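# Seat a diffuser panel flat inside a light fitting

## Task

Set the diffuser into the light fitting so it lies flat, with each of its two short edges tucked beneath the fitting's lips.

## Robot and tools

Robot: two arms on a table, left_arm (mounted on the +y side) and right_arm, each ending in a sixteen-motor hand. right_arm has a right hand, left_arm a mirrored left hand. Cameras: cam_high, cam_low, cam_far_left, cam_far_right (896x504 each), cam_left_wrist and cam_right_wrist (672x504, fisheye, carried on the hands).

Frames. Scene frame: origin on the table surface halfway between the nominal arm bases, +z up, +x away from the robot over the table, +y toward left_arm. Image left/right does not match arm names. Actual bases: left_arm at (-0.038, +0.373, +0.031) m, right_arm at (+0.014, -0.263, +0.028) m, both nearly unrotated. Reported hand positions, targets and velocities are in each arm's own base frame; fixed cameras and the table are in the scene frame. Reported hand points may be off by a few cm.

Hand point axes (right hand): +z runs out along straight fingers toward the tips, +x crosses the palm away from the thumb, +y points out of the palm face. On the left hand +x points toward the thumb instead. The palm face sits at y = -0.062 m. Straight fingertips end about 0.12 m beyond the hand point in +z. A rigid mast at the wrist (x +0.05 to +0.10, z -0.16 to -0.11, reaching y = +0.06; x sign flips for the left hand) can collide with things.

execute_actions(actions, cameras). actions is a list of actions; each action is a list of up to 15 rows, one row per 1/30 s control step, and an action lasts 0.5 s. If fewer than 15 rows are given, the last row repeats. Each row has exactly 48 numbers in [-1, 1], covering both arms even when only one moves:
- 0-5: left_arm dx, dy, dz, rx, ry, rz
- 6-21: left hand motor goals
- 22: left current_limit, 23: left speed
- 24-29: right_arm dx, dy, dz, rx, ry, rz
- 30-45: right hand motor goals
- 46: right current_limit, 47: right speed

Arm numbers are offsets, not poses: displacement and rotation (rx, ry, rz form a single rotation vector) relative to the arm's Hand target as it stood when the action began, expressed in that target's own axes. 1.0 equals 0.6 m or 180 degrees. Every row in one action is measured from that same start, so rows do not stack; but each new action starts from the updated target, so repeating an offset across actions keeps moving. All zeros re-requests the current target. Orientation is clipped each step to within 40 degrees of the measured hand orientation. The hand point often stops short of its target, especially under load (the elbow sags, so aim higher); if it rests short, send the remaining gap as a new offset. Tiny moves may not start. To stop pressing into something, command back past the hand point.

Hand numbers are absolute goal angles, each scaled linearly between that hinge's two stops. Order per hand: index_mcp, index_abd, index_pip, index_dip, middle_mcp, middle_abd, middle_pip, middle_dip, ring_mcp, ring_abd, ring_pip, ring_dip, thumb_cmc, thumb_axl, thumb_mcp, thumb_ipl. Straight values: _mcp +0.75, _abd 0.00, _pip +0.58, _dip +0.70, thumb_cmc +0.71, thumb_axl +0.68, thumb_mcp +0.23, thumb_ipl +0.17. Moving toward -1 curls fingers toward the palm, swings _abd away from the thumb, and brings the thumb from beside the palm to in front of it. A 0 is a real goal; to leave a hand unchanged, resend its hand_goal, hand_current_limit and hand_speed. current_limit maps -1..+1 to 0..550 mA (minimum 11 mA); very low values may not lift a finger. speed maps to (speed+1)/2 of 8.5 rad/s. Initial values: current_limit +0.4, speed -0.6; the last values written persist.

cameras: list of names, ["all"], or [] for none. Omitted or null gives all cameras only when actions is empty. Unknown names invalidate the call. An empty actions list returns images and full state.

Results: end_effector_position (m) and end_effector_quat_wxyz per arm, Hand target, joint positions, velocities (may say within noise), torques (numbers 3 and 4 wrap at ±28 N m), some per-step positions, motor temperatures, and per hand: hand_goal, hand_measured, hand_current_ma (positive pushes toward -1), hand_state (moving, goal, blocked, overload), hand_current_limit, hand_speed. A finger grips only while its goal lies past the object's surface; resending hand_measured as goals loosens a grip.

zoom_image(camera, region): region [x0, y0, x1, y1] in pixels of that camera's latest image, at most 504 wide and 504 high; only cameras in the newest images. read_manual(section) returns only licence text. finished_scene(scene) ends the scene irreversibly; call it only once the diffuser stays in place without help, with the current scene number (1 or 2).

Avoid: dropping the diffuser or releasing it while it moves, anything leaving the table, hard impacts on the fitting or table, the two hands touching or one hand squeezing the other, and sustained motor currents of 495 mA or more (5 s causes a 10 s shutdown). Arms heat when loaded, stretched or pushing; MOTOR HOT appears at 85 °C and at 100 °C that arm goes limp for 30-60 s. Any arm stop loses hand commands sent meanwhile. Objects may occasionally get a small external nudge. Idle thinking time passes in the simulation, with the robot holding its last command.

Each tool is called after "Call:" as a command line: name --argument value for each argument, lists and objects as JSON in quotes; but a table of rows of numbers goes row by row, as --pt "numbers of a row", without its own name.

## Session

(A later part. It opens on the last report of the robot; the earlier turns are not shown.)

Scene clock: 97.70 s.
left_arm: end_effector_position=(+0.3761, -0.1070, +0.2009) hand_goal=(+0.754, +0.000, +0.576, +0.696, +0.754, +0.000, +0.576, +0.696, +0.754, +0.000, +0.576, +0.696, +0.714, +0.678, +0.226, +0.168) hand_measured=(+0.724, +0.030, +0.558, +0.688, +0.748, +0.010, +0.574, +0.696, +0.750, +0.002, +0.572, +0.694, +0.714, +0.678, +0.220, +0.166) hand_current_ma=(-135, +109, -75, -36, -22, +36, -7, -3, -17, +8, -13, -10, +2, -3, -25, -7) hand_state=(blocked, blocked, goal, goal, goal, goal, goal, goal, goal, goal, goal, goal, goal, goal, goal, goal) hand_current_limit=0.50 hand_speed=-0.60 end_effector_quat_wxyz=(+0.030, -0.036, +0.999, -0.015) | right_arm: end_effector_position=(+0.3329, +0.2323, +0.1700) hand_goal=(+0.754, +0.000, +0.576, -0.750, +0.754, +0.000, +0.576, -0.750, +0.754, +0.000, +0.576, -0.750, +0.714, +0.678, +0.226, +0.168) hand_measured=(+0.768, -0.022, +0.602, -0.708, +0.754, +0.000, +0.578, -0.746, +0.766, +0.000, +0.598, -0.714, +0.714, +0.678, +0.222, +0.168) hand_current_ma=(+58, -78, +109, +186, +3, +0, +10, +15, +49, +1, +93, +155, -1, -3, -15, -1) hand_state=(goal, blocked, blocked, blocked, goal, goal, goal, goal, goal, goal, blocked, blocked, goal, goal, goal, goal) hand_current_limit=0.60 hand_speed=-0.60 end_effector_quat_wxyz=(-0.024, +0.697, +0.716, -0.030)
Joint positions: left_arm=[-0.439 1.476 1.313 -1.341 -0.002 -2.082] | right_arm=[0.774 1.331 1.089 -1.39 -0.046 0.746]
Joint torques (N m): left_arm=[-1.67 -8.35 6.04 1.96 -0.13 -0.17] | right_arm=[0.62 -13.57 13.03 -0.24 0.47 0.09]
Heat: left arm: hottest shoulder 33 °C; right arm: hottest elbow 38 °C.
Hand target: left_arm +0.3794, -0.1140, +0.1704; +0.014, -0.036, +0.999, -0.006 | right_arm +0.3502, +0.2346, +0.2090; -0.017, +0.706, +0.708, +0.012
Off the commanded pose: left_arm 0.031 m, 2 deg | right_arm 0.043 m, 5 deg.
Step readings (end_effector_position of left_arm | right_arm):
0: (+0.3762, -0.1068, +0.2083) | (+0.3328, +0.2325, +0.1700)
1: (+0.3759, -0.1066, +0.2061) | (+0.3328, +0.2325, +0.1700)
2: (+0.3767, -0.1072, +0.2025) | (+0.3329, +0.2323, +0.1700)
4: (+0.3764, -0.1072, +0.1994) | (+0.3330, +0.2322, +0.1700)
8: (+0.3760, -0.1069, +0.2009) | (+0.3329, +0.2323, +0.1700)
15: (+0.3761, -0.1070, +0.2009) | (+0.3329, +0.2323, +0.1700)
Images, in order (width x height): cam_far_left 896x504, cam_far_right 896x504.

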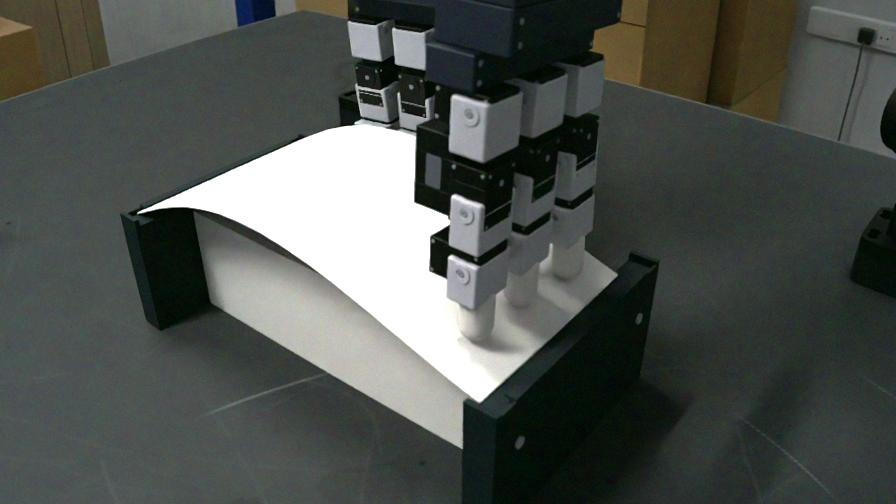

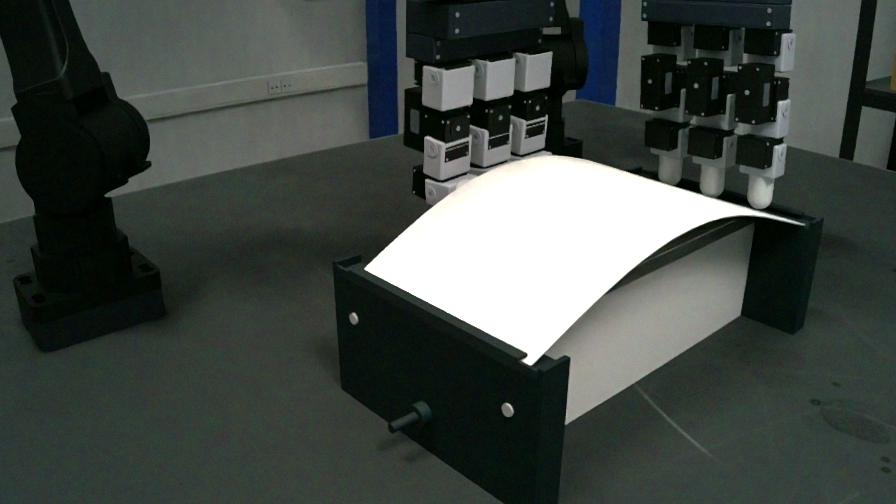

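Call:
execute_actions --actions '[[[0,0.006,-0.012,0,0,0,0.754,0,0.576,0.696,0.754,0,0.576,0.696,0.754,0,0.576,0.696,0.714,0.678,0.226,0.168,0.5,-0.6,0,0,0.03,0,0,0,0.754,0,0.576,-0.75,0.754,0,0.576,-0.75,0.754,0,0.576,-0.75,0.714,0.678,0.226,0.168,0.6,-0.6]]]' --cameras '["cam_far_left","cam_far_right"]'

Call:
zoom_image --camera "cam_far_left" --region '[460, 340, 600, 440]'

Call:
zoom_image --camera "cam_far_left" --region '[560, 220, 700, 320]'

Call:
zoom_image --camera "cam_far_right" --region '[620, 140, 840, 260]'

Scene clock: 98.93 s.
left_arm: end_effector_position=(+0.3761, -0.1069, +0.2010) hand_goal=(+0.754, +0.000, +0.576, +0.696, +0.754, +0.000, +0.576, +0.696, +0.754, +0.000, +0.576, +0.696, +0.714, +0.678, +0.226, +0.168) hand_measured=(+0.724, +0.030, +0.558, +0.688, +0.748, +0.010, +0.574, +0.696, +0.750, +0.002, +0.572, +0.694, +0.714, +0.678, +0.220, +0.166) hand_current_ma=(-138, +109, -75, -36, -23, +36, -7, -3, -16, +8, -12, -10, +2, -3, -25, -7) hand_state=(blocked, blocked, goal, goal, goal, goal, goal, goal, goal, goal, goal, goal, goal, goal, goal, goal) hand_current_limit=0.50 hand_speed=-0.60 end_effector_quat_wxyz=(+0.030, -0.036, +0.999, -0.014) | right_arm: end_effector_position=(+0.3356, +0.2346, +0.1691) hand_goal=(+0.754, +0.000, +0.576, -0.750, +0.754, +0.000, +0.576, -0.750, +0.754, +0.000, +0.576, -0.750, +0.714, +0.678, +0.226, +0.168) hand_measured=(+0.780, -0.022, +0.602, -0.708, +0.754, +0.000, +0.578, -0.746, +0.776, +0.004, +0.598, -0.714, +0.714, +0.678, +0.222, +0.168) hand_current_ma=(+115, -78, +109, +186, +2, +0, +9, +15, +96, +10, +93, +155, -1, -3, -15, -1) hand_state=(blocked, blocked, blocked, blocked, goal, goal, goal, goal, blocked, goal, blocked, blocked, goal, goal, goal, goal) hand_current_limit=0.60 hand_speed=-0.60 end_effector_quat_wxyz=(-0.024, +0.697, +0.716, -0.022)
Joint positions: left_arm=[-0.439 1.476 1.313 -1.341 -0.002 -2.082] | right_arm=[0.774 1.331 1.085 -1.371 -0.046 0.746]
Joint torques (N m): left_arm=[-1.08 -8.82 6.8 1.29 -0.1 -0.09] | right_arm=[0.97 -12.4 10.63 0.77 0.45 0.1]
Heat: left arm: hottest shoulder 33 °C; right arm: hottest elbow 38 °C.
Hand target: left_arm +0.3789, -0.1104, +0.1775; +0.014, -0.036, +0.999, -0.006 | right_arm +0.3501, +0.2353, +0.1910; -0.017, +0.706, +0.708, +0.012
Off the commanded pose: left_arm 0.024 m, 2 deg | right_arm 0.026 m, 4 deg.
Step readings (end_effector_position of left_arm | right_arm):
0: (+0.3761, -0.1070, +0.2009) | (+0.3329, +0.2323, +0.1700)
1: (+0.3761, -0.1070, +0.2009) | (+0.3340, +0.2333, +0.1702)
2: (+0.3760, -0.1069, +0.2010) | (+0.3349, +0.2341, +0.1701)
4: (+0.3761, -0.1069, +0.2010) | (+0.3354, +0.2343, +0.1693)
8: (+0.3761, -0.1069, +0.2010) | (+0.3356, +0.2346, +0.1691)
15: (+0.3761, -0.1069, +0.2010) | (+0.3356, +0.2346, +0.1691)
Images, in order (width x height): cam_far_left 896x504, cam_far_right 896x504.

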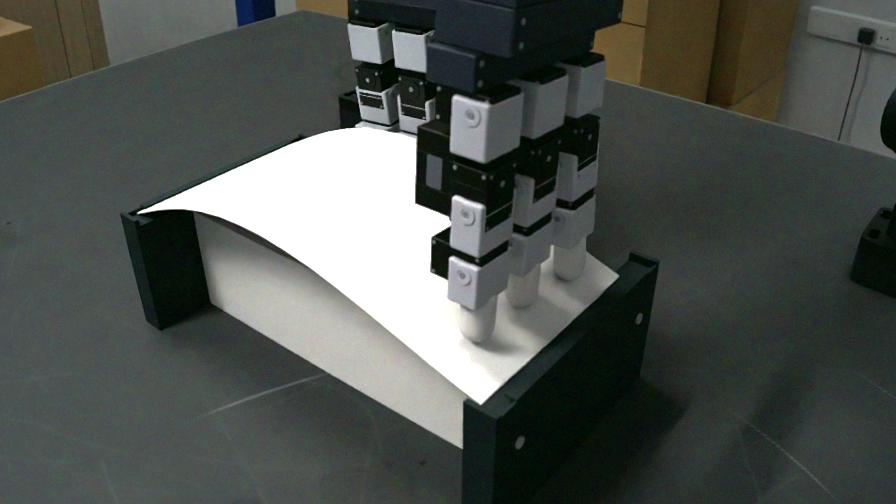

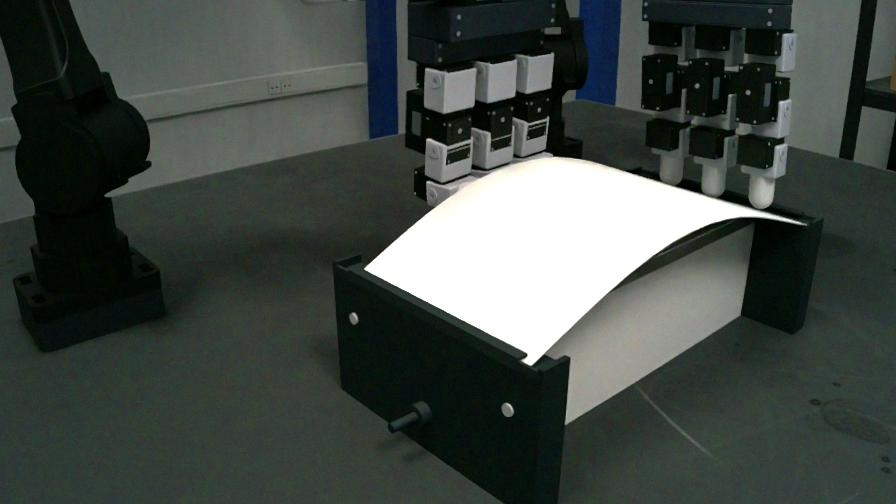

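Scaled by 3.600 from the camera's 896x504 image, which has a finer 1280x720 frame.

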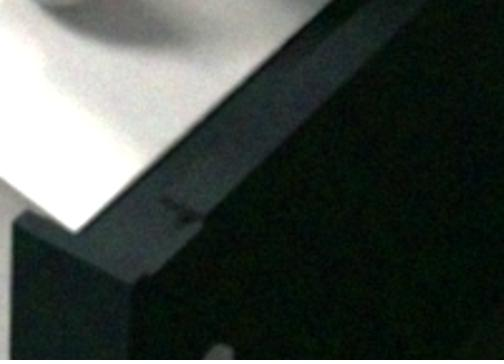

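Scaled by 3.600 from the camera's 896x504 image, which has a finer 1280x720 frame.

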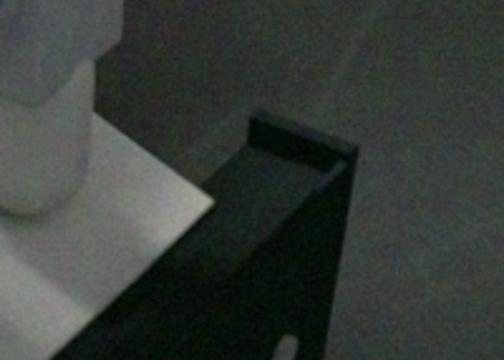

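Scaled by 2.291 from the camera's 896x504 image, which has a finer 1280x720 frame.

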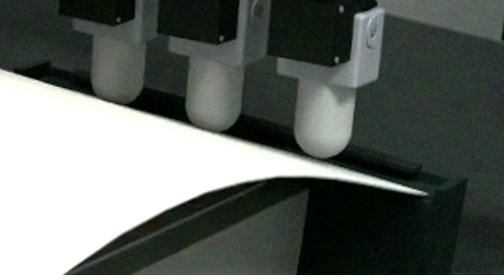

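Call:
execute_actions --actions '[[[0,0.0,0,0,0,0,0.754,0,0.576,0.696,0.754,0,0.576,0.696,0.754,0,0.576,0.696,0.714,0.678,0.226,0.168,0.5,-0.6,0,0,0.025,0,0,0,0.754,0,0.576,-0.75,0.754,0,0.576,-0.75,0.754,0,0.576,-0.75,0.714,0.678,0.226,0.168,0.6,-0.6]]]' --cameras '["cam_far_left","cam_far_right"]'

Call:
zoom_image --camera "cam_far_left" --region '[460, 340, 600, 440]'

Call:
zoom_image --camera "cam_far_left" --region '[560, 220, 700, 320]'

Call:
zoom_image --camera "cam_far_right" --region '[620, 140, 840, 260]'

Scene clock: 99.93 s.
left_arm: end_effector_position=(+0.3768, -0.1055, +0.2013) hand_goal=(+0.754, +0.000, +0.576, +0.696, +0.754, +0.000, +0.576, +0.696, +0.754, +0.000, +0.576, +0.696, +0.714, +0.678, +0.226, +0.168) hand_measured=(+0.716, +0.028, +0.552, +0.684, +0.742, +0.008, +0.570, +0.694, +0.750, +0.002, +0.572, +0.694, +0.714, +0.678, +0.220, +0.166) hand_current_ma=(-178, +107, -99, -45, -48, +29, -24, -7, -15, +8, -12, -10, +2, -3, -25, -7) hand_state=(blocked, blocked, blocked, goal, goal, goal, goal, goal, goal, goal, goal, goal, goal, goal, goal, goal) hand_current_limit=0.50 hand_speed=-0.60 end_effector_quat_wxyz=(+0.032, -0.036, +0.999, -0.010) | right_arm: end_effector_position=(+0.3360, +0.2362, +0.1600) hand_goal=(+0.754, +0.000, +0.576, -0.750, +0.754, +0.000, +0.576, -0.750, +0.754, +0.000, +0.576, -0.750, +0.714, +0.678, +0.226, +0.168) hand_measured=(+0.784, -0.020, +0.602, -0.724, +0.756, +0.000, +0.578, -0.746, +0.778, +0.000, +0.598, -0.714, +0.714, +0.678, +0.222, +0.168) hand_current_ma=(+136, -71, +109, +113, +9, +0, +9, +14, +113, +1, +93, +155, -1, -3, -15, -1) hand_state=(blocked, goal, blocked, blocked, goal, goal, goal, goal, blocked, goal, blocked, blocked, goal, goal, goal, goal) hand_current_limit=0.60 hand_speed=-0.60 end_effector_quat_wxyz=(-0.026, +0.697, +0.716, -0.014)
Joint positions: left_arm=[-0.439 1.477 1.313 -1.341 -0.011 -2.082] | right_arm=[0.774 1.331 1.061 -1.331 -0.051 0.746]
Joint torques (N m): left_arm=[-1.14 -8.94 6.79 1.29 0.23 -0.09] | right_arm=[1.03 -11.52 10.11 0.88 0.65 0.1]
Heat: left arm: hottest shoulder 33 °C; right arm: hottest elbow 38 °C.
Hand target: left_arm +0.3789, -0.1104, +0.1775; +0.014, -0.036, +0.999, -0.006 | right_arm +0.3500, +0.2358, +0.1759; -0.017, +0.706, +0.708, +0.012
Off the commanded pose: left_arm 0.024 m, 2 deg | right_arm 0.021 m, 4 deg.
Step readings (end_effector_position of left_arm | right_arm):
0: (+0.3761, -0.1069, +0.2010) | (+0.3356, +0.2346, +0.1691)
1: (+0.3761, -0.1068, +0.2010) | (+0.3357, +0.2347, +0.1679)
2: (+0.3763, -0.1063, +0.2012) | (+0.3359, +0.2352, +0.1658)
4: (+0.3766, -0.1056, +0.2014) | (+0.3359, +0.2360, +0.1612)
8: (+0.3768, -0.1055, +0.2013) | (+0.3360, +0.2362, +0.1600)
15: (+0.3768, -0.1055, +0.2013) | (+0.3360, +0.2362, +0.1600)
Images, in order (width x height): cam_far_left 896x504, cam_far_right 896x504.

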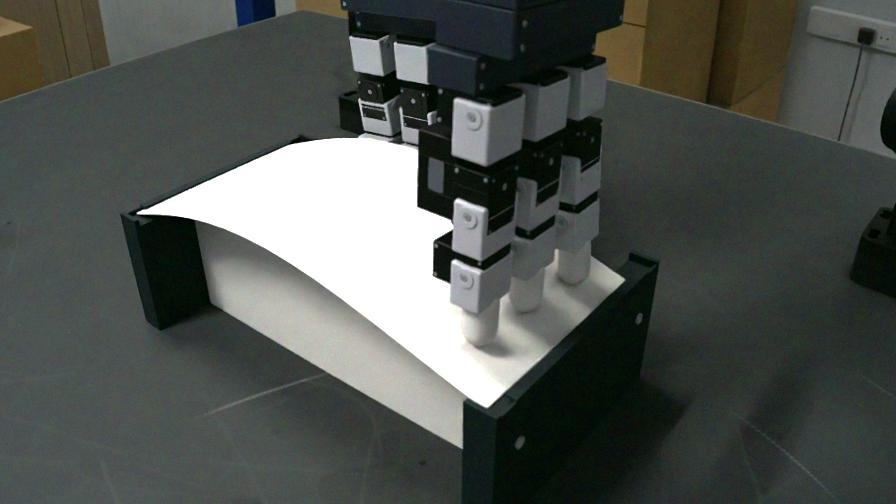

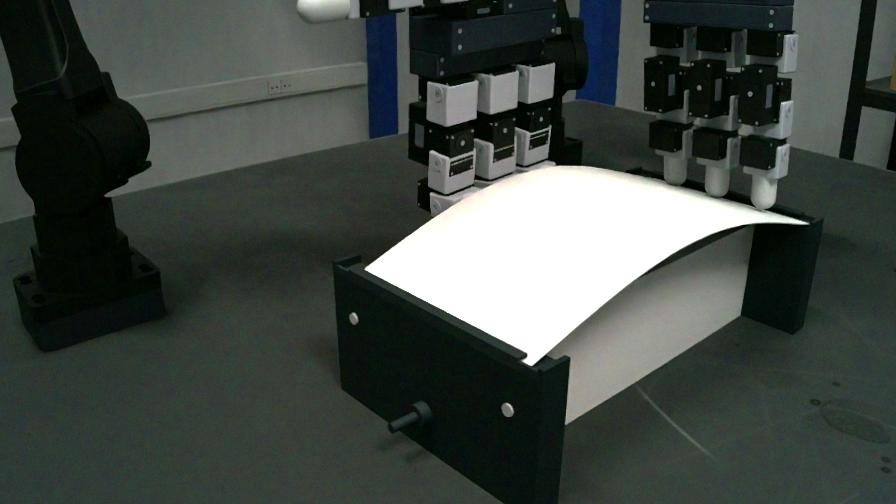

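Scaled by 3.600 from the camera's 896x504 image, which has a finer 1280x720 frame.

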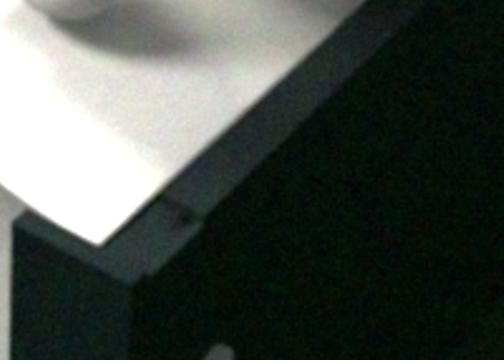

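Scaled by 3.600 from the camera's 896x504 image, which has a finer 1280x720 frame.

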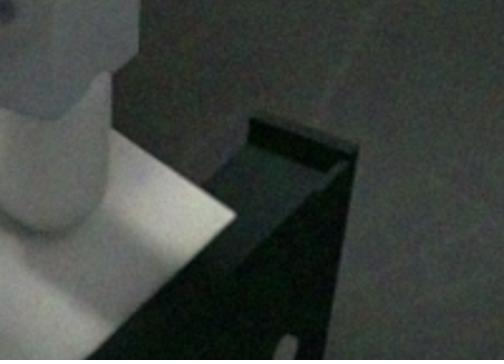

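Scaled by 2.291 from the camera's 896x504 image, which has a finer 1280x720 frame.

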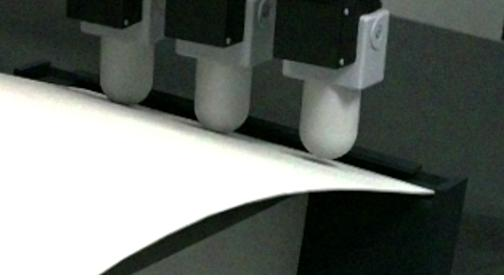

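Call:
zoom_image --camera "cam_far_left" --region '[470, 370, 540, 420]'

Call:
zoom_image --camera "cam_far_left" --region '[590, 250, 660, 300]'

Scaled by 7.200 from the camera's 896x504 image, which has a finer 1280x720 frame.

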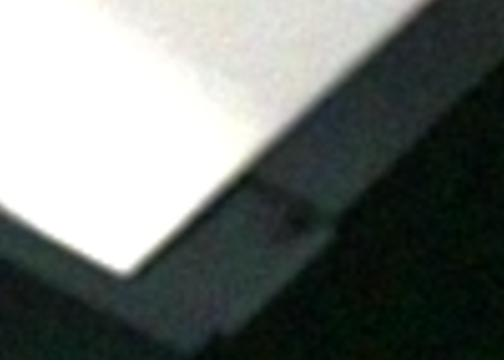

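Scaled by 7.200 from the camera's 896x504 image, which has a finer 1280x720 frame.

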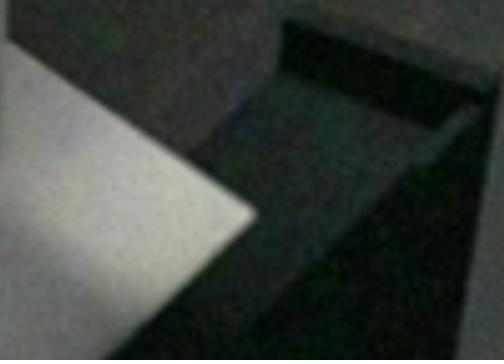

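Call:
zoom_image --camera "cam_far_right" --region '[770, 190, 830, 240]'

Call:
zoom_image --camera "cam_far_right" --region '[620, 155, 700, 205]'

Scaled by 8.400 from the camera's 896x504 image, which has a finer 1280x720 frame.

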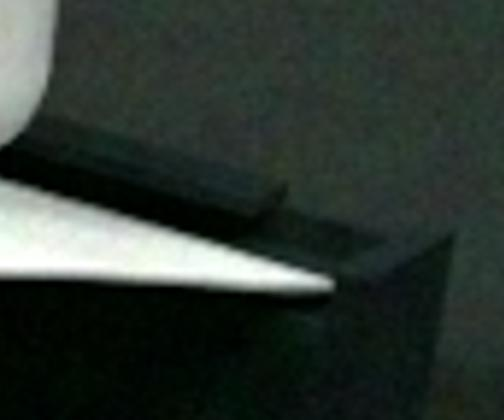

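Scaled by 6.300 from the camera's 896x504 image, which has a finer 1280x720 frame.

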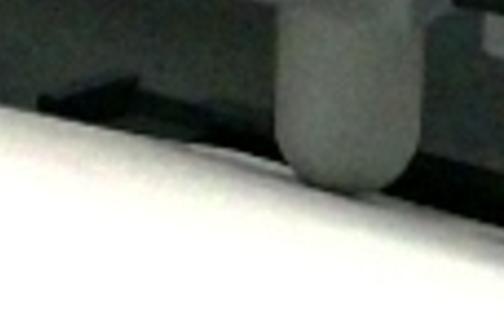

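Call:
execute_actions --actions '[[[0,0.005,-0.005,0,0,0,0.754,0,0.576,0.696,0.754,0,0.576,0.696,0.754,0,0.576,0.696,0.714,0.678,0.226,0.168,0.5,-0.6,0,0,0.022,0,0,0,0.754,0,0.576,-0.75,0.754,0,0.576,-0.75,0.754,0,0.576,-0.75,0.714,0.678,0.226,0.168,0.6,-0.6]]]' --cameras '["cam_far_left","cam_far_right"]'

Call:
zoom_image --camera "cam_far_right" --region '[740, 180, 830, 240]'

Call:
zoom_image --camera "cam_far_left" --region '[460, 200, 700, 420]'

Call:
zoom_image --camera "cam_far_right" --region '[620, 155, 700, 205]'

Scene clock: 106.47 s.
left_arm: end_effector_position=(+0.3764, -0.1045, +0.2003) hand_goal=(+0.754, +0.000, +0.576, +0.696, +0.754, +0.000, +0.576, +0.696, +0.754, +0.000, +0.576, +0.696, +0.714, +0.678, +0.226, +0.168) hand_measured=(+0.710, +0.018, +0.548, +0.682, +0.742, -0.002, +0.568, +0.694, +0.750, +0.002, +0.572, +0.694, +0.714, +0.678, +0.220, +0.166) hand_current_ma=(-207, +63, -118, -56, -54, -4, -29, -9, -15, +8, -12, -10, +2, -3, -25, -7) hand_state=(blocked, goal, blocked, goal, goal, goal, goal, goal, goal, goal, goal, goal, goal, goal, goal, goal) hand_current_limit=0.50 hand_speed=-0.60 end_effector_quat_wxyz=(+0.031, -0.036, +0.999, -0.008) | right_arm: end_effector_position=(+0.3365, +0.2367, +0.1518) hand_goal=(+0.754, +0.000, +0.576, -0.750, +0.754, +0.000, +0.576, -0.750, +0.754, +0.000, +0.576, -0.750, +0.714, +0.678, +0.226, +0.168) hand_measured=(+0.780, -0.010, +0.596, -0.734, +0.760, +0.000, +0.580, -0.746, +0.782, -0.002, +0.598, -0.716, +0.714, +0.678, +0.222, +0.168) hand_current_ma=(+119, -38, +81, +70, +22, -1, +16, +14, +126, -5, +93, +149, -1, -3, -15, -1) hand_state=(blocked, goal, goal, goal, goal, goal, goal, goal, blocked, goal, blocked, blocked, goal, goal, goal, goal) hand_current_limit=0.60 hand_speed=-0.60 end_effector_quat_wxyz=(-0.026, +0.697, +0.716, -0.008)
Joint positions: left_arm=[-0.439 1.478 1.311 -1.341 -0.015 -2.082] | right_arm=[0.774 1.332 1.037 -1.295 -0.051 0.746]
Joint torques (N m): left_arm=[-0.73 -9.35 7.16 1.01 0.38 -0.02] | right_arm=[1.14 -10.7 9.88 0.88 0.64 0.11]
Heat: left arm: hottest shoulder 33 °C; right arm: hottest elbow 38 °C.
Hand target: left_arm +0.3786, -0.1073, +0.1805; +0.014, -0.036, +0.999, -0.006 | right_arm +0.3499, +0.2363, +0.1628; -0.017, +0.706, +0.708, +0.012
Off the commanded pose: left_arm 0.020 m, 2 deg | right_arm 0.017 m, 3 deg.
Step readings (end_effector_position of left_arm | right_arm):
0: (+0.3768, -0.1055, +0.2013) | (+0.3360, +0.2362, +0.1600)
1: (+0.3768, -0.1055, +0.2013) | (+0.3362, +0.2365, +0.1591)
2: (+0.3769, -0.1052, +0.2014) | (+0.3364, +0.2367, +0.1573)
4: (+0.3765, -0.1047, +0.2008) | (+0.3366, +0.2369, +0.1533)
8: (+0.3764, -0.1045, +0.2003) | (+0.3365, +0.2367, +0.1518)
15: (+0.3764, -0.1045, +0.2003) | (+0.3365, +0.2367, +0.1518)
Images, in order (width x height): cam_far_left 896x504, cam_far_right 896x504.

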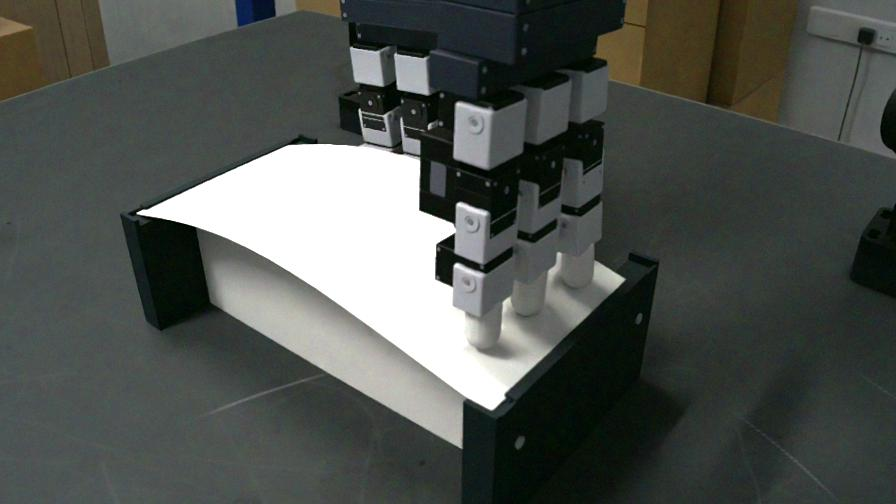

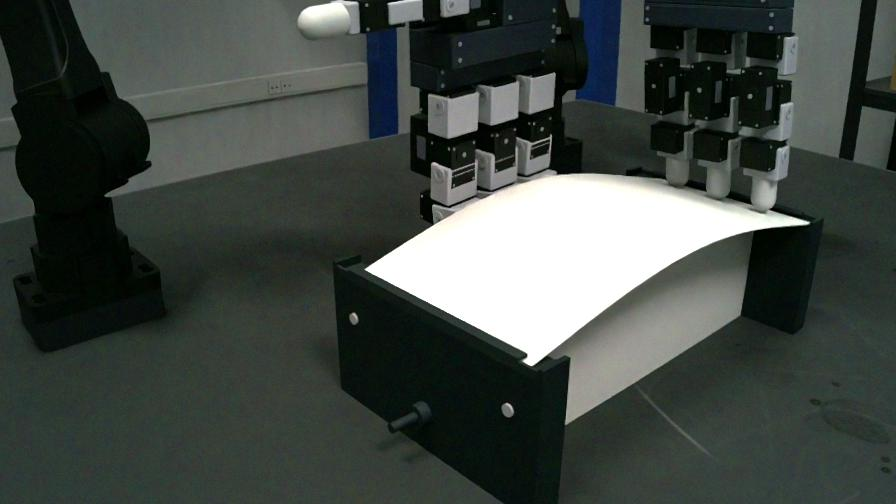

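Scaled by 5.600 from the camera's 896x504 image, which has a finer 1280x720 frame.

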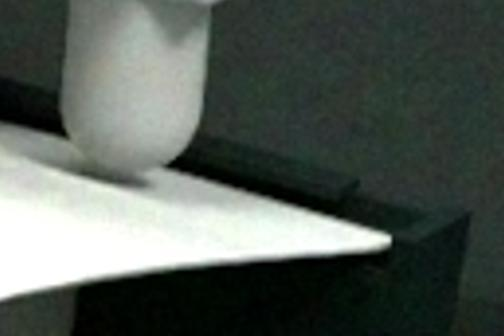

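Scaled by 2.100 from the camera's 896x504 image, which has a finer 1280x720 frame.

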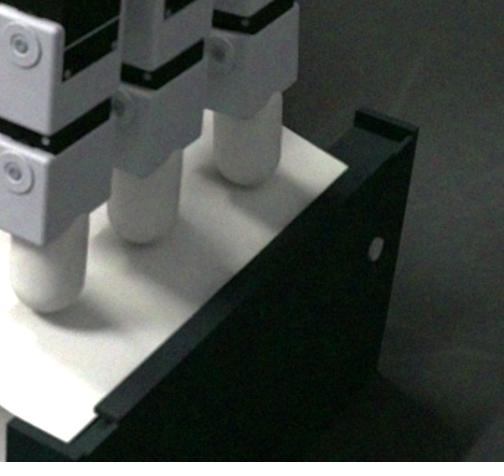

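Scaled by 6.300 from the camera's 896x504 image, which has a finer 1280x720 frame.

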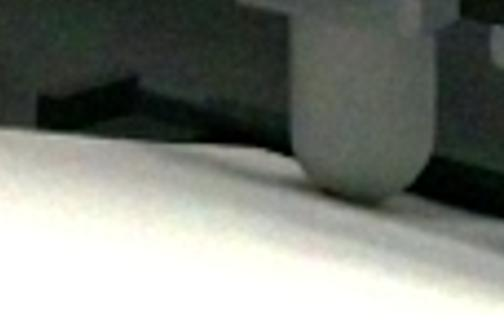

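Call:
execute_actions --actions '[[[0,0.006,-0.005,0,0,0,0.754,0,0.576,0.696,0.754,0,0.576,0.696,0.754,0,0.576,0.696,0.714,0.678,0.226,0.168,0.5,-0.6,0,0,0.022,0,0,0,0.754,0,0.576,-0.75,0.754,0,0.576,-0.75,0.754,0,0.576,-0.75,0.714,0.678,0.226,0.168,0.6,-0.6]]]' --cameras '["cam_far_left","cam_far_right"]'

Call:
zoom_image --camera "cam_far_right" --region '[740, 180, 830, 240]'

Call:
zoom_image --camera "cam_far_left" --region '[460, 200, 700, 420]'

Call:
zoom_image --camera "cam_far_right" --region '[320, 220, 600, 400]'

Scene clock: 107.60 s.
left_arm: end_effector_position=(+0.3765, -0.1032, +0.1991) hand_goal=(+0.754, +0.000, +0.576, +0.696, +0.754, +0.000, +0.576, +0.696, +0.754, +0.000, +0.576, +0.696, +0.714, +0.678, +0.226, +0.168) hand_measured=(+0.706, +0.012, +0.546, +0.680, +0.740, -0.002, +0.568, +0.694, +0.750, +0.002, +0.572, +0.694, +0.714, +0.678, +0.220, +0.166) hand_current_ma=(-227, +44, -131, -65, -57, -10, -31, -10, -15, +8, -12, -10, +2, -3, -25, -7) hand_state=(blocked, goal, blocked, goal, goal, goal, goal, goal, goal, goal, goal, goal, goal, goal, goal, goal) hand_current_limit=0.50 hand_speed=-0.60 end_effector_quat_wxyz=(+0.030, -0.034, +0.999, -0.006) | right_arm: end_effector_position=(+0.3374, +0.2369, +0.1427) hand_goal=(+0.754, +0.000, +0.576, -0.750, +0.754, +0.000, +0.576, -0.750, +0.754, +0.000, +0.576, -0.750, +0.714, +0.678, +0.226, +0.168) hand_measured=(+0.770, -0.006, +0.588, -0.740, +0.760, +0.000, +0.580, -0.746, +0.784, -0.002, +0.598, -0.722, +0.714, +0.678, +0.222, +0.168) hand_current_ma=(+69, -18, +48, +41, +29, -2, +18, +14, +134, -5, +93, +124, -1, -3, -15, -1) hand_state=(goal, goal, goal, goal, goal, goal, goal, goal, blocked, goal, blocked, blocked, goal, goal, goal, goal) hand_current_limit=0.60 hand_speed=-0.60 end_effector_quat_wxyz=(-0.024, +0.697, +0.717, -0.004)
Joint positions: left_arm=[-0.437 1.479 1.308 -1.341 -0.016 -2.075] | right_arm=[0.774 1.336 1.015 -1.258 -0.048 0.746]
Joint torques (N m): left_arm=[-0.38 -9.82 7.43 0.73 0.42 -0.02] | right_arm=[1.14 -9.99 9.63 0.95 0.53 0.12]
Heat: left arm: hottest shoulder 33 °C; right arm: hottest elbow 38 °C.
Hand target: left_arm +0.3782, -0.1036, +0.1834; +0.014, -0.036, +0.999, -0.006 | right_arm +0.3498, +0.2369, +0.1496; -0.017, +0.706, +0.708, +0.012
Off the commanded pose: left_arm 0.016 m, 2 deg | right_arm 0.014 m, 2 deg.
Step readings (end_effector_position of left_arm | right_arm):
0: (+0.3764, -0.1045, +0.2003) | (+0.3365, +0.2367, +0.1518)
1: (+0.3764, -0.1045, +0.2003) | (+0.3367, +0.2369, +0.1511)
2: (+0.3766, -0.1043, +0.2003) | (+0.3370, +0.2370, +0.1494)
4: (+0.3766, -0.1037, +0.1998) | (+0.3372, +0.2370, +0.1449)
8: (+0.3764, -0.1032, +0.1991) | (+0.3374, +0.2369, +0.1427)
15: (+0.3765, -0.1032, +0.1991) | (+0.3374, +0.2369, +0.1427)
Images, in order (width x height): cam_far_left 896x504, cam_far_right 896x504.

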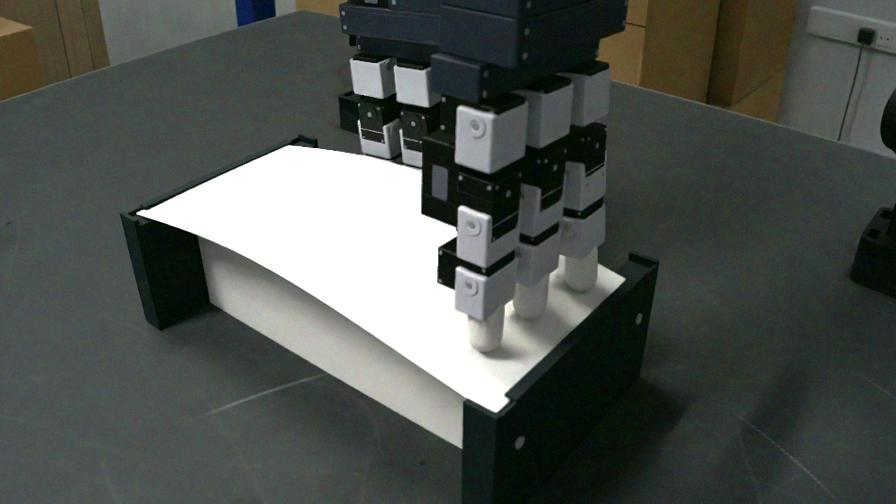

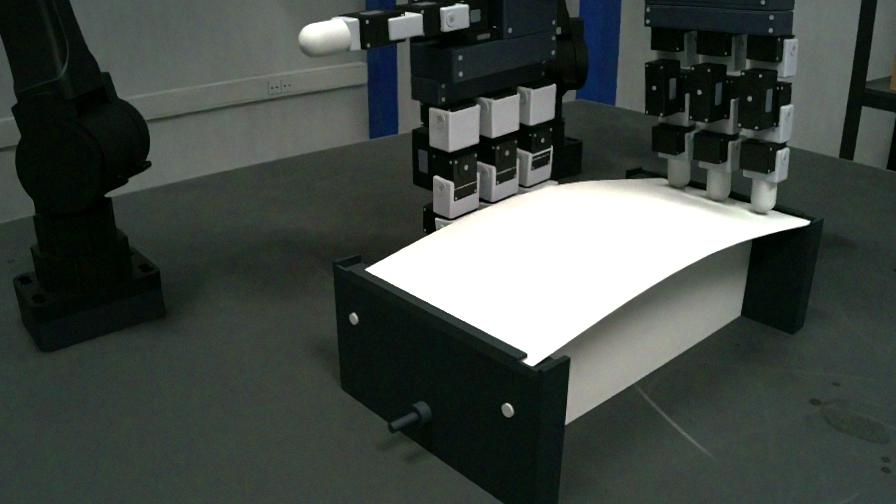

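Scaled by 5.600 from the camera's 896x504 image, which has a finer 1280x720 frame.

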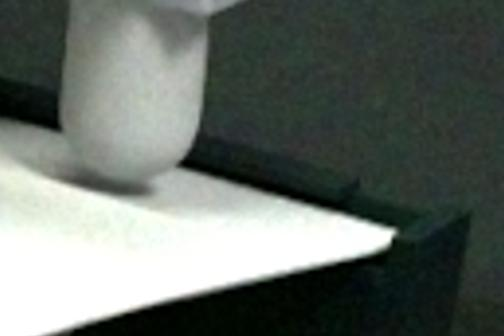

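Scaled by 2.100 from the camera's 896x504 image, which has a finer 1280x720 frame.

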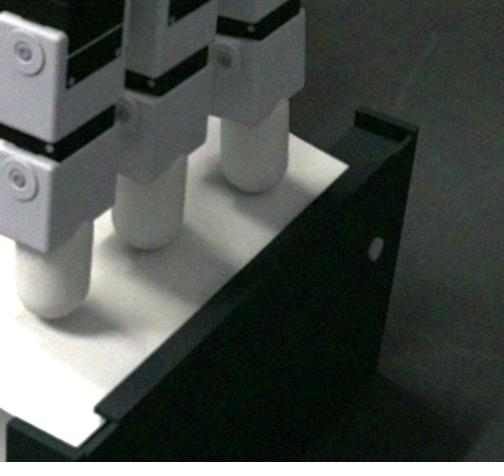

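Scaled by 1.800 from the camera's 896x504 image, which has a finer 1280x720 frame.

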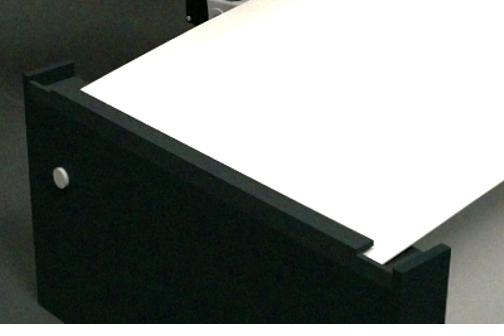

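Call:
execute_actions --actions '[[[0,0.006,-0.008,0,0,0,0.754,0,0.576,0.696,0.754,0,0.576,0.696,0.754,0,0.576,0.696,0.714,0.678,0.226,0.168,0.5,-0.6,0,0,0.022,0,0,0,0.754,0,0.576,-0.75,0.754,0,0.576,-0.75,0.754,0,0.576,-0.75,0.714,0.678,0.226,0.168,0.6,-0.6]],[[0,0.006,-0.008,0,0,0,0.754,0,0.576,0.696,0.754,0,0.576,0.696,0.754,0,0.576,0.696,0.714,0.678,0.226,0.168,0.5,-0.6,0,0,0.022,0,0,0,0.754,0,0.576,-0.75,0.754,0,0.576,-0.75,0.754,0,0.576,-0.75,0.714,0.678,0.226,0.168,0.6,-0.6]]]' --cameras '["cam_far_left","cam_far_right"]'

Call:
zoom_image --camera "cam_far_right" --region '[740, 180, 830, 240]'

Call:
zoom_image --camera "cam_far_left" --region '[460, 200, 700, 420]'

Call:
zoom_image --camera "cam_far_left" --region '[100, 120, 340, 340]'

Scene clock: 109.43 s.
left_arm: end_effector_position=(+0.3764, -0.1001, +0.1984) hand_goal=(+0.754, +0.000, +0.576, +0.696, +0.754, +0.000, +0.576, +0.696, +0.754, +0.000, +0.576, +0.696, +0.714, +0.678, +0.226, +0.168) hand_measured=(+0.712, +0.002, +0.548, +0.680, +0.750, -0.002, +0.574, +0.694, +0.750, +0.002, +0.572, +0.694, +0.714, +0.678, +0.220, +0.166) hand_current_ma=(-199, +6, -122, -65, -15, -10, -10, -8, -15, +8, -12, -10, +2, -3, -25, -7) hand_state=(blocked, goal, blocked, goal, goal, goal, goal, goal, goal, goal, goal, goal, goal, goal, goal, goal) hand_current_limit=0.50 hand_speed=-0.60 end_effector_quat_wxyz=(+0.025, -0.034, +0.999, -0.007) | right_arm: end_effector_position=(+0.3412, +0.2374, +0.1309) hand_goal=(+0.754, +0.000, +0.576, -0.750, +0.754, +0.000, +0.576, -0.750, +0.754, +0.000, +0.576, -0.750, +0.714, +0.678, +0.226, +0.168) hand_measured=(+0.762, +0.000, +0.568, -0.774, +0.756, +0.000, +0.578, -0.746, +0.778, +0.000, +0.590, -0.738, +0.714, +0.678, +0.222, +0.168) hand_current_ma=(+31, +1, -30, -106, +6, -2, +10, +14, +107, +0, +61, +47, -1, -3, -15, -1) hand_state=(goal, goal, goal, blocked, goal, goal, goal, goal, blocked, goal, goal, goal, goal, goal, goal, goal) hand_current_limit=0.60 hand_speed=-0.60 end_effector_quat_wxyz=(-0.019, +0.700, +0.714, +0.008)
Joint positions: left_arm=[-0.428 1.481 1.308 -1.347 -0.009 -2.066] | right_arm=[0.774 1.343 0.984 -1.197 -0.038 0.755]
Joint torques (N m): left_arm=[0.03 -10.87 8.2 0.03 0.19 0.04] | right_arm=[1.49 -8.29 8.29 1.47 0.12 0.05]
Heat: left arm: hottest shoulder 33 °C; right arm: hottest elbow 38 °C.
Hand target: left_arm +0.3774, -0.0964, +0.1928; +0.014, -0.036, +0.999, -0.006 | right_arm +0.3497, +0.2380, +0.1232; -0.017, +0.706, +0.708, +0.012
Off the commanded pose: left_arm 0.007 m, 1 deg | right_arm 0.011 m, 1 deg.
Step readings (end_effector_position of left_arm | right_arm):
0: (+0.3765, -0.1032, +0.1991) | (+0.3374, +0.2369, +0.1427)
1: (+0.3765, -0.1030, +0.1991) | (+0.3376, +0.2370, +0.1418)
2: (+0.3765, -0.1026, +0.1991) | (+0.3383, +0.2372, +0.1402)
4: (+0.3768, -0.1018, +0.1989) | (+0.3384, +0.2370, +0.1359)
8: (+0.3769, -0.1018, +0.1984) | (+0.3397, +0.2368, +0.1343)
15: (+0.3769, -0.1018, +0.1984) | (+0.3397, +0.2368, +0.1343)
16: (+0.3767, -0.1017, +0.1984) | (+0.3400, +0.2370, +0.1336)
17: (+0.3764, -0.1014, +0.1984) | (+0.3412, +0.2379, +0.1325)
19: (+0.3763, -0.1007, +0.1984) | (+0.3410, +0.2375, +0.1309)
23: (+0.3763, -0.1001, +0.1984) | (+0.3412, +0.2375, +0.1309)
30: (+0.3764, -0.1001, +0.1984) | (+0.3412, +0.2374, +0.1309)
Images, in order (width x height): cam_far_left 896x504, cam_far_right 896x504.

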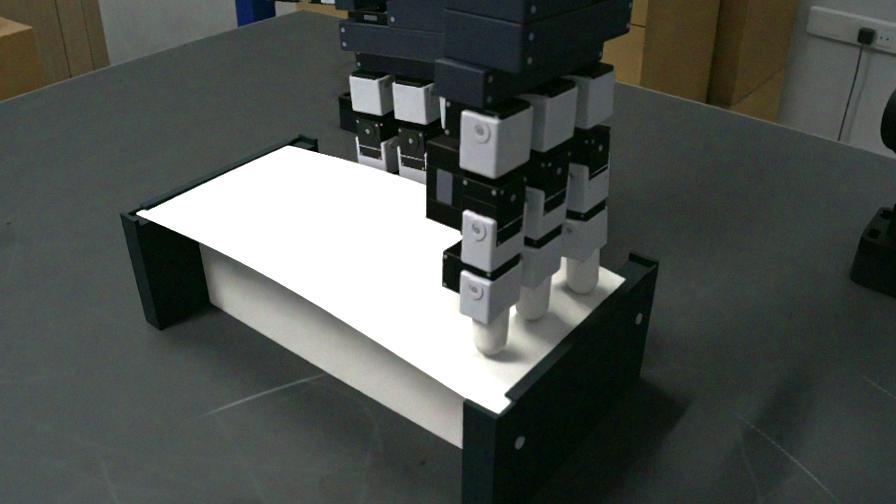

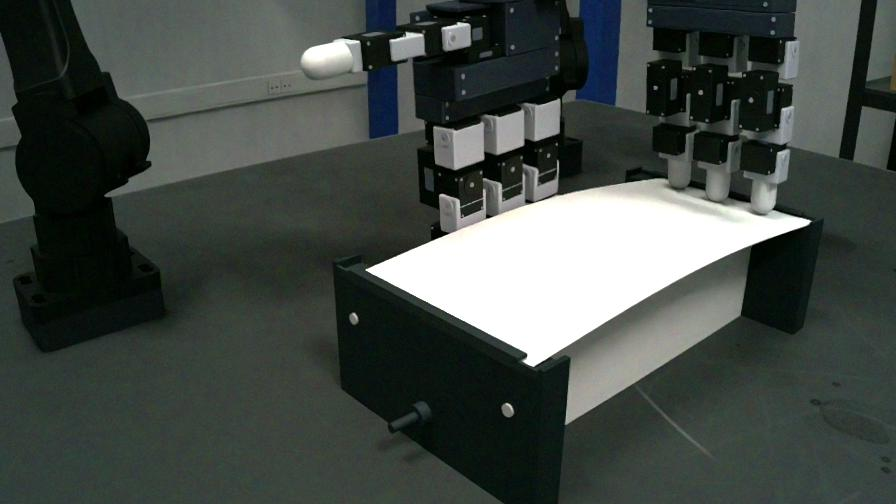

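Scaled by 5.600 from the camera's 896x504 image, which has a finer 1280x720 frame.

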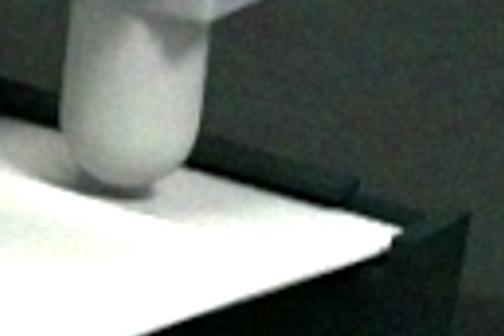

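Scaled by 2.100 from the camera's 896x504 image, which has a finer 1280x720 frame.

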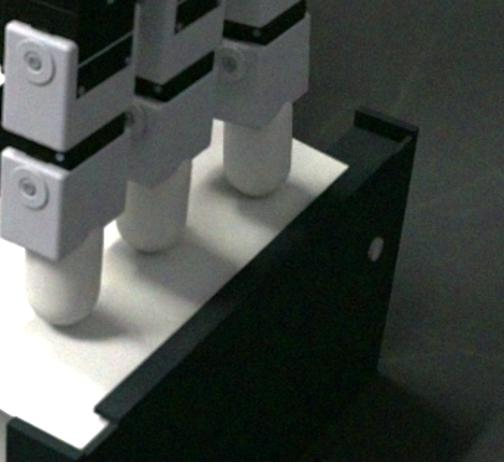

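Scaled by 2.100 from the camera's 896x504 image, which has a finer 1280x720 frame.

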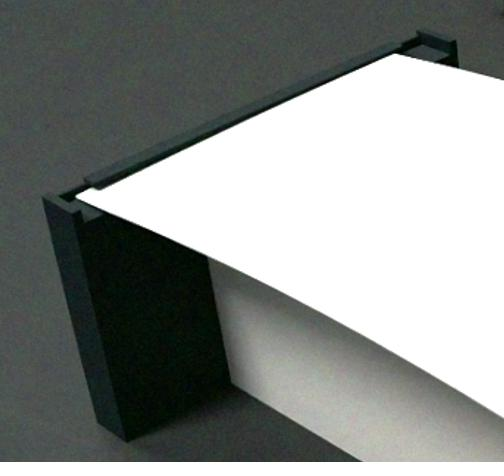

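Call:
execute_actions --actions '[[[0,0.004,-0.015,0,0,0,0.754,0,0.576,0.696,0.754,0,0.576,0.696,0.754,0,0.576,0.696,0.714,0.678,0.226,0.168,0.5,-0.6,0,-0.01,0.03,0,0,0,0.754,0,0.576,-0.75,0.754,0,0.576,-0.75,0.754,0,0.576,-0.75,0.714,0.678,0.226,0.168,0.6,-0.6]],[[0,0,-0.03,0,0,0,0.754,0,0.576,0.696,0.754,0,0.576,0.696,0.754,0,0.576,0.696,0.714,0.678,0.226,0.168,0.5,-0.6,0,0,0.02,0,0,0,0.754,0,0.576,-0.75,0.754,0,0.576,-0.75,0.754,0,0.576,-0.75,0.714,0.678,0.226,0.168,0.6,-0.6]]]' --cameras '["cam_far_left","cam_far_right"]'

Call:
zoom_image --camera "cam_far_right" --region '[740, 180, 830, 240]'

Call:
zoom_image --camera "cam_far_left" --region '[460, 200, 700, 420]'

Call:
zoom_image --camera "cam_far_right" --region '[330, 150, 830, 400]'

Scene clock: 111.20 s.
left_arm: end_effector_position=(+0.3638, -0.0939, +0.2045) hand_goal=(+0.754, +0.000, +0.576, +0.696, +0.754, +0.000, +0.576, +0.696, +0.754, +0.000, +0.576, +0.696, +0.714, +0.678, +0.226, +0.168) hand_measured=(+0.750, -0.002, +0.572, +0.694, +0.750, -0.002, +0.574, +0.694, +0.750, +0.002, +0.572, +0.694, +0.714, +0.678, +0.220, +0.166) hand_current_ma=(-18, -10, -12, -9, -13, -9, -10, -8, -13, +7, -11, -10, +2, -3, -25, -7) hand_state=(goal, goal, goal, goal, goal, goal, goal, goal, goal, goal, goal, goal, goal, goal, goal, goal) hand_current_limit=0.50 hand_speed=-0.60 end_effector_quat_wxyz=(-0.002, -0.034, +0.999, +0.003) | right_arm: end_effector_position=(+0.3382, +0.2351, +0.1244) hand_goal=(+0.754, +0.000, +0.576, -0.750, +0.754, +0.000, +0.576, -0.750, +0.754, +0.000, +0.576, -0.750, +0.714, +0.678, +0.226, +0.168) hand_measured=(+0.754, +0.010, +0.530, -0.836, +0.752, +0.004, +0.554, -0.790, +0.756, +0.000, +0.578, -0.746, +0.714, +0.678, +0.222, +0.168) hand_current_ma=(+2, +34, -201, -403, -7, +12, -90, -175, +8, +0, +10, +13, -1, -3, -15, -1) hand_state=(goal, goal, blocked, blocked, goal, goal, blocked, blocked, goal, goal, goal, goal, goal, goal, goal, goal) hand_current_limit=0.60 hand_speed=-0.60 end_effector_quat_wxyz=(-0.019, +0.713, +0.701, +0.022)
Joint positions: left_arm=[-0.425 1.479 1.315 -1.413 -0.004 -2.063] | right_arm=[0.779 1.329 0.949 -1.147 -0.039 0.796]
Joint torques (N m): left_arm=[0.15 -11.93 11.64 -0.25 -0.01 0.06] | right_arm=[2.26 -5.13 6.09 2.65 0.17 -0.18]
Heat: left arm: hottest shoulder 33 °C; right arm: hottest elbow 37 °C.
Hand target: left_arm +0.3765, -0.0938, +0.2200; +0.014, -0.036, +0.999, -0.006 | right_arm +0.3435, +0.2393, +0.0934; -0.017, +0.706, +0.708, +0.012
Off the commanded pose: left_arm 0.020 m, 2 deg | right_arm 0.032 m, 2 deg.
Step readings (end_effector_position of left_arm | right_arm):
0: (+0.3764, -0.1001, +0.1984) | (+0.3412, +0.2374, +0.1309)
1: (+0.3759, -0.0997, +0.1985) | (+0.3411, +0.2370, +0.1295)
2: (+0.3748, -0.0992, +0.1987) | (+0.3407, +0.2368, +0.1280)
4: (+0.3731, -0.0981, +0.1990) | (+0.3396, +0.2365, +0.1265)
8: (+0.3726, -0.0974, +0.1991) | (+0.3395, +0.2361, +0.1263)
15: (+0.3726, -0.0974, +0.1992) | (+0.3394, +0.2358, +0.1262)
16: (+0.3714, -0.0968, +0.1999) | (+0.3395, +0.2357, +0.1256)
17: (+0.3696, -0.0962, +0.2013) | (+0.3391, +0.2356, +0.1250)
19: (+0.3658, -0.0948, +0.2034) | (+0.3382, +0.2354, +0.1244)
23: (+0.3640, -0.0940, +0.2045) | (+0.3381, +0.2352, +0.1244)
30: (+0.3638, -0.0939, +0.2045) | (+0.3382, +0.2351, +0.1244)
Images, in order (width x height): cam_far_left 896x504, cam_far_right 896x504.

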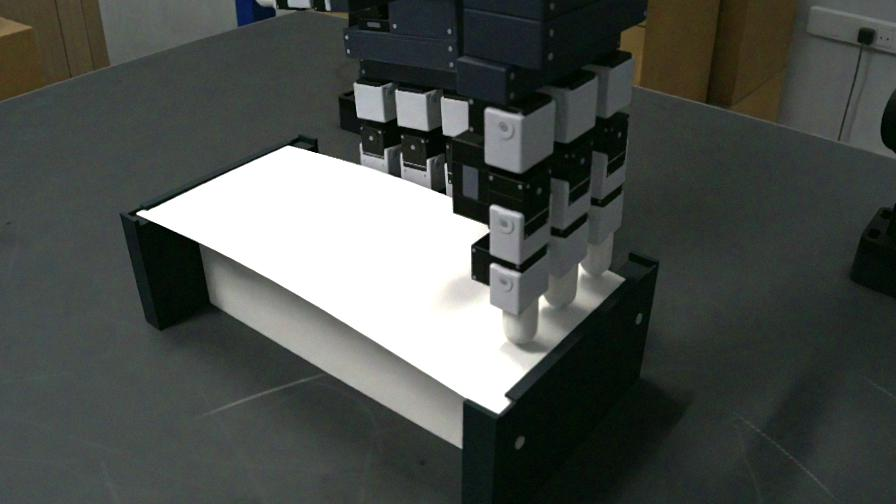

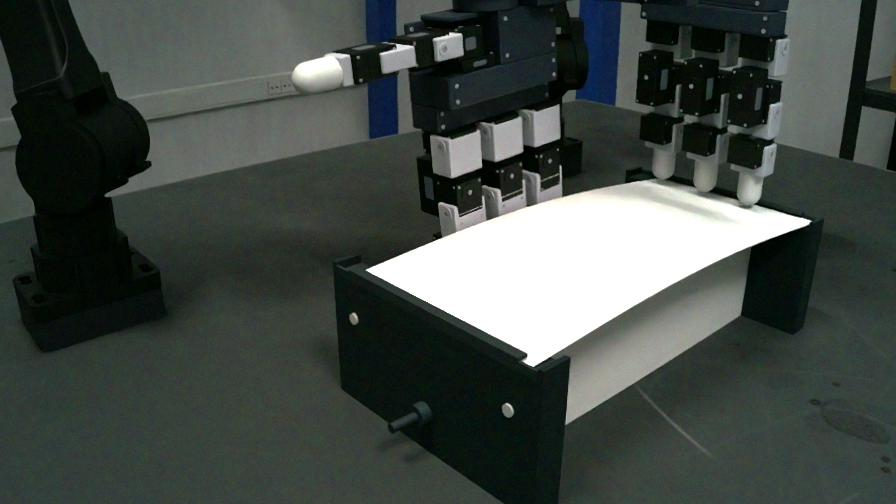

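Scaled by 5.600 from the camera's 896x504 image, which has a finer 1280x720 frame.

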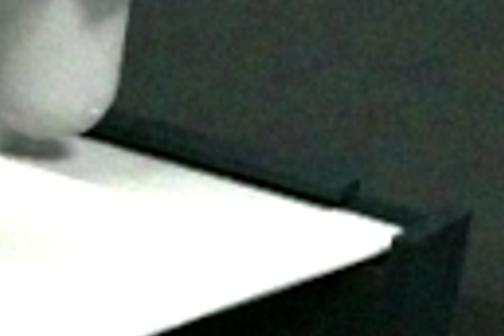

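Scaled by 2.100 from the camera's 896x504 image, which has a finer 1280x720 frame.

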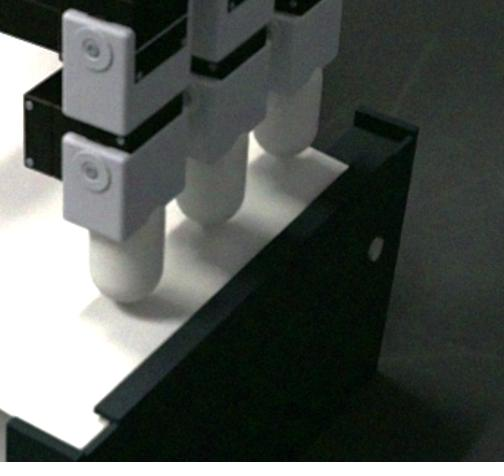

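Scaled by 1.008 from the camera's 896x504 image, which has a finer 1280x720 frame.

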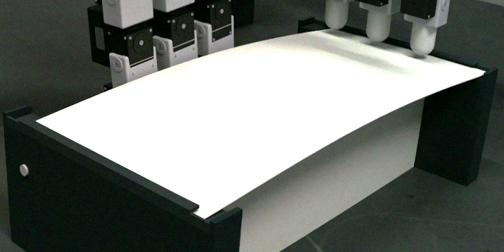

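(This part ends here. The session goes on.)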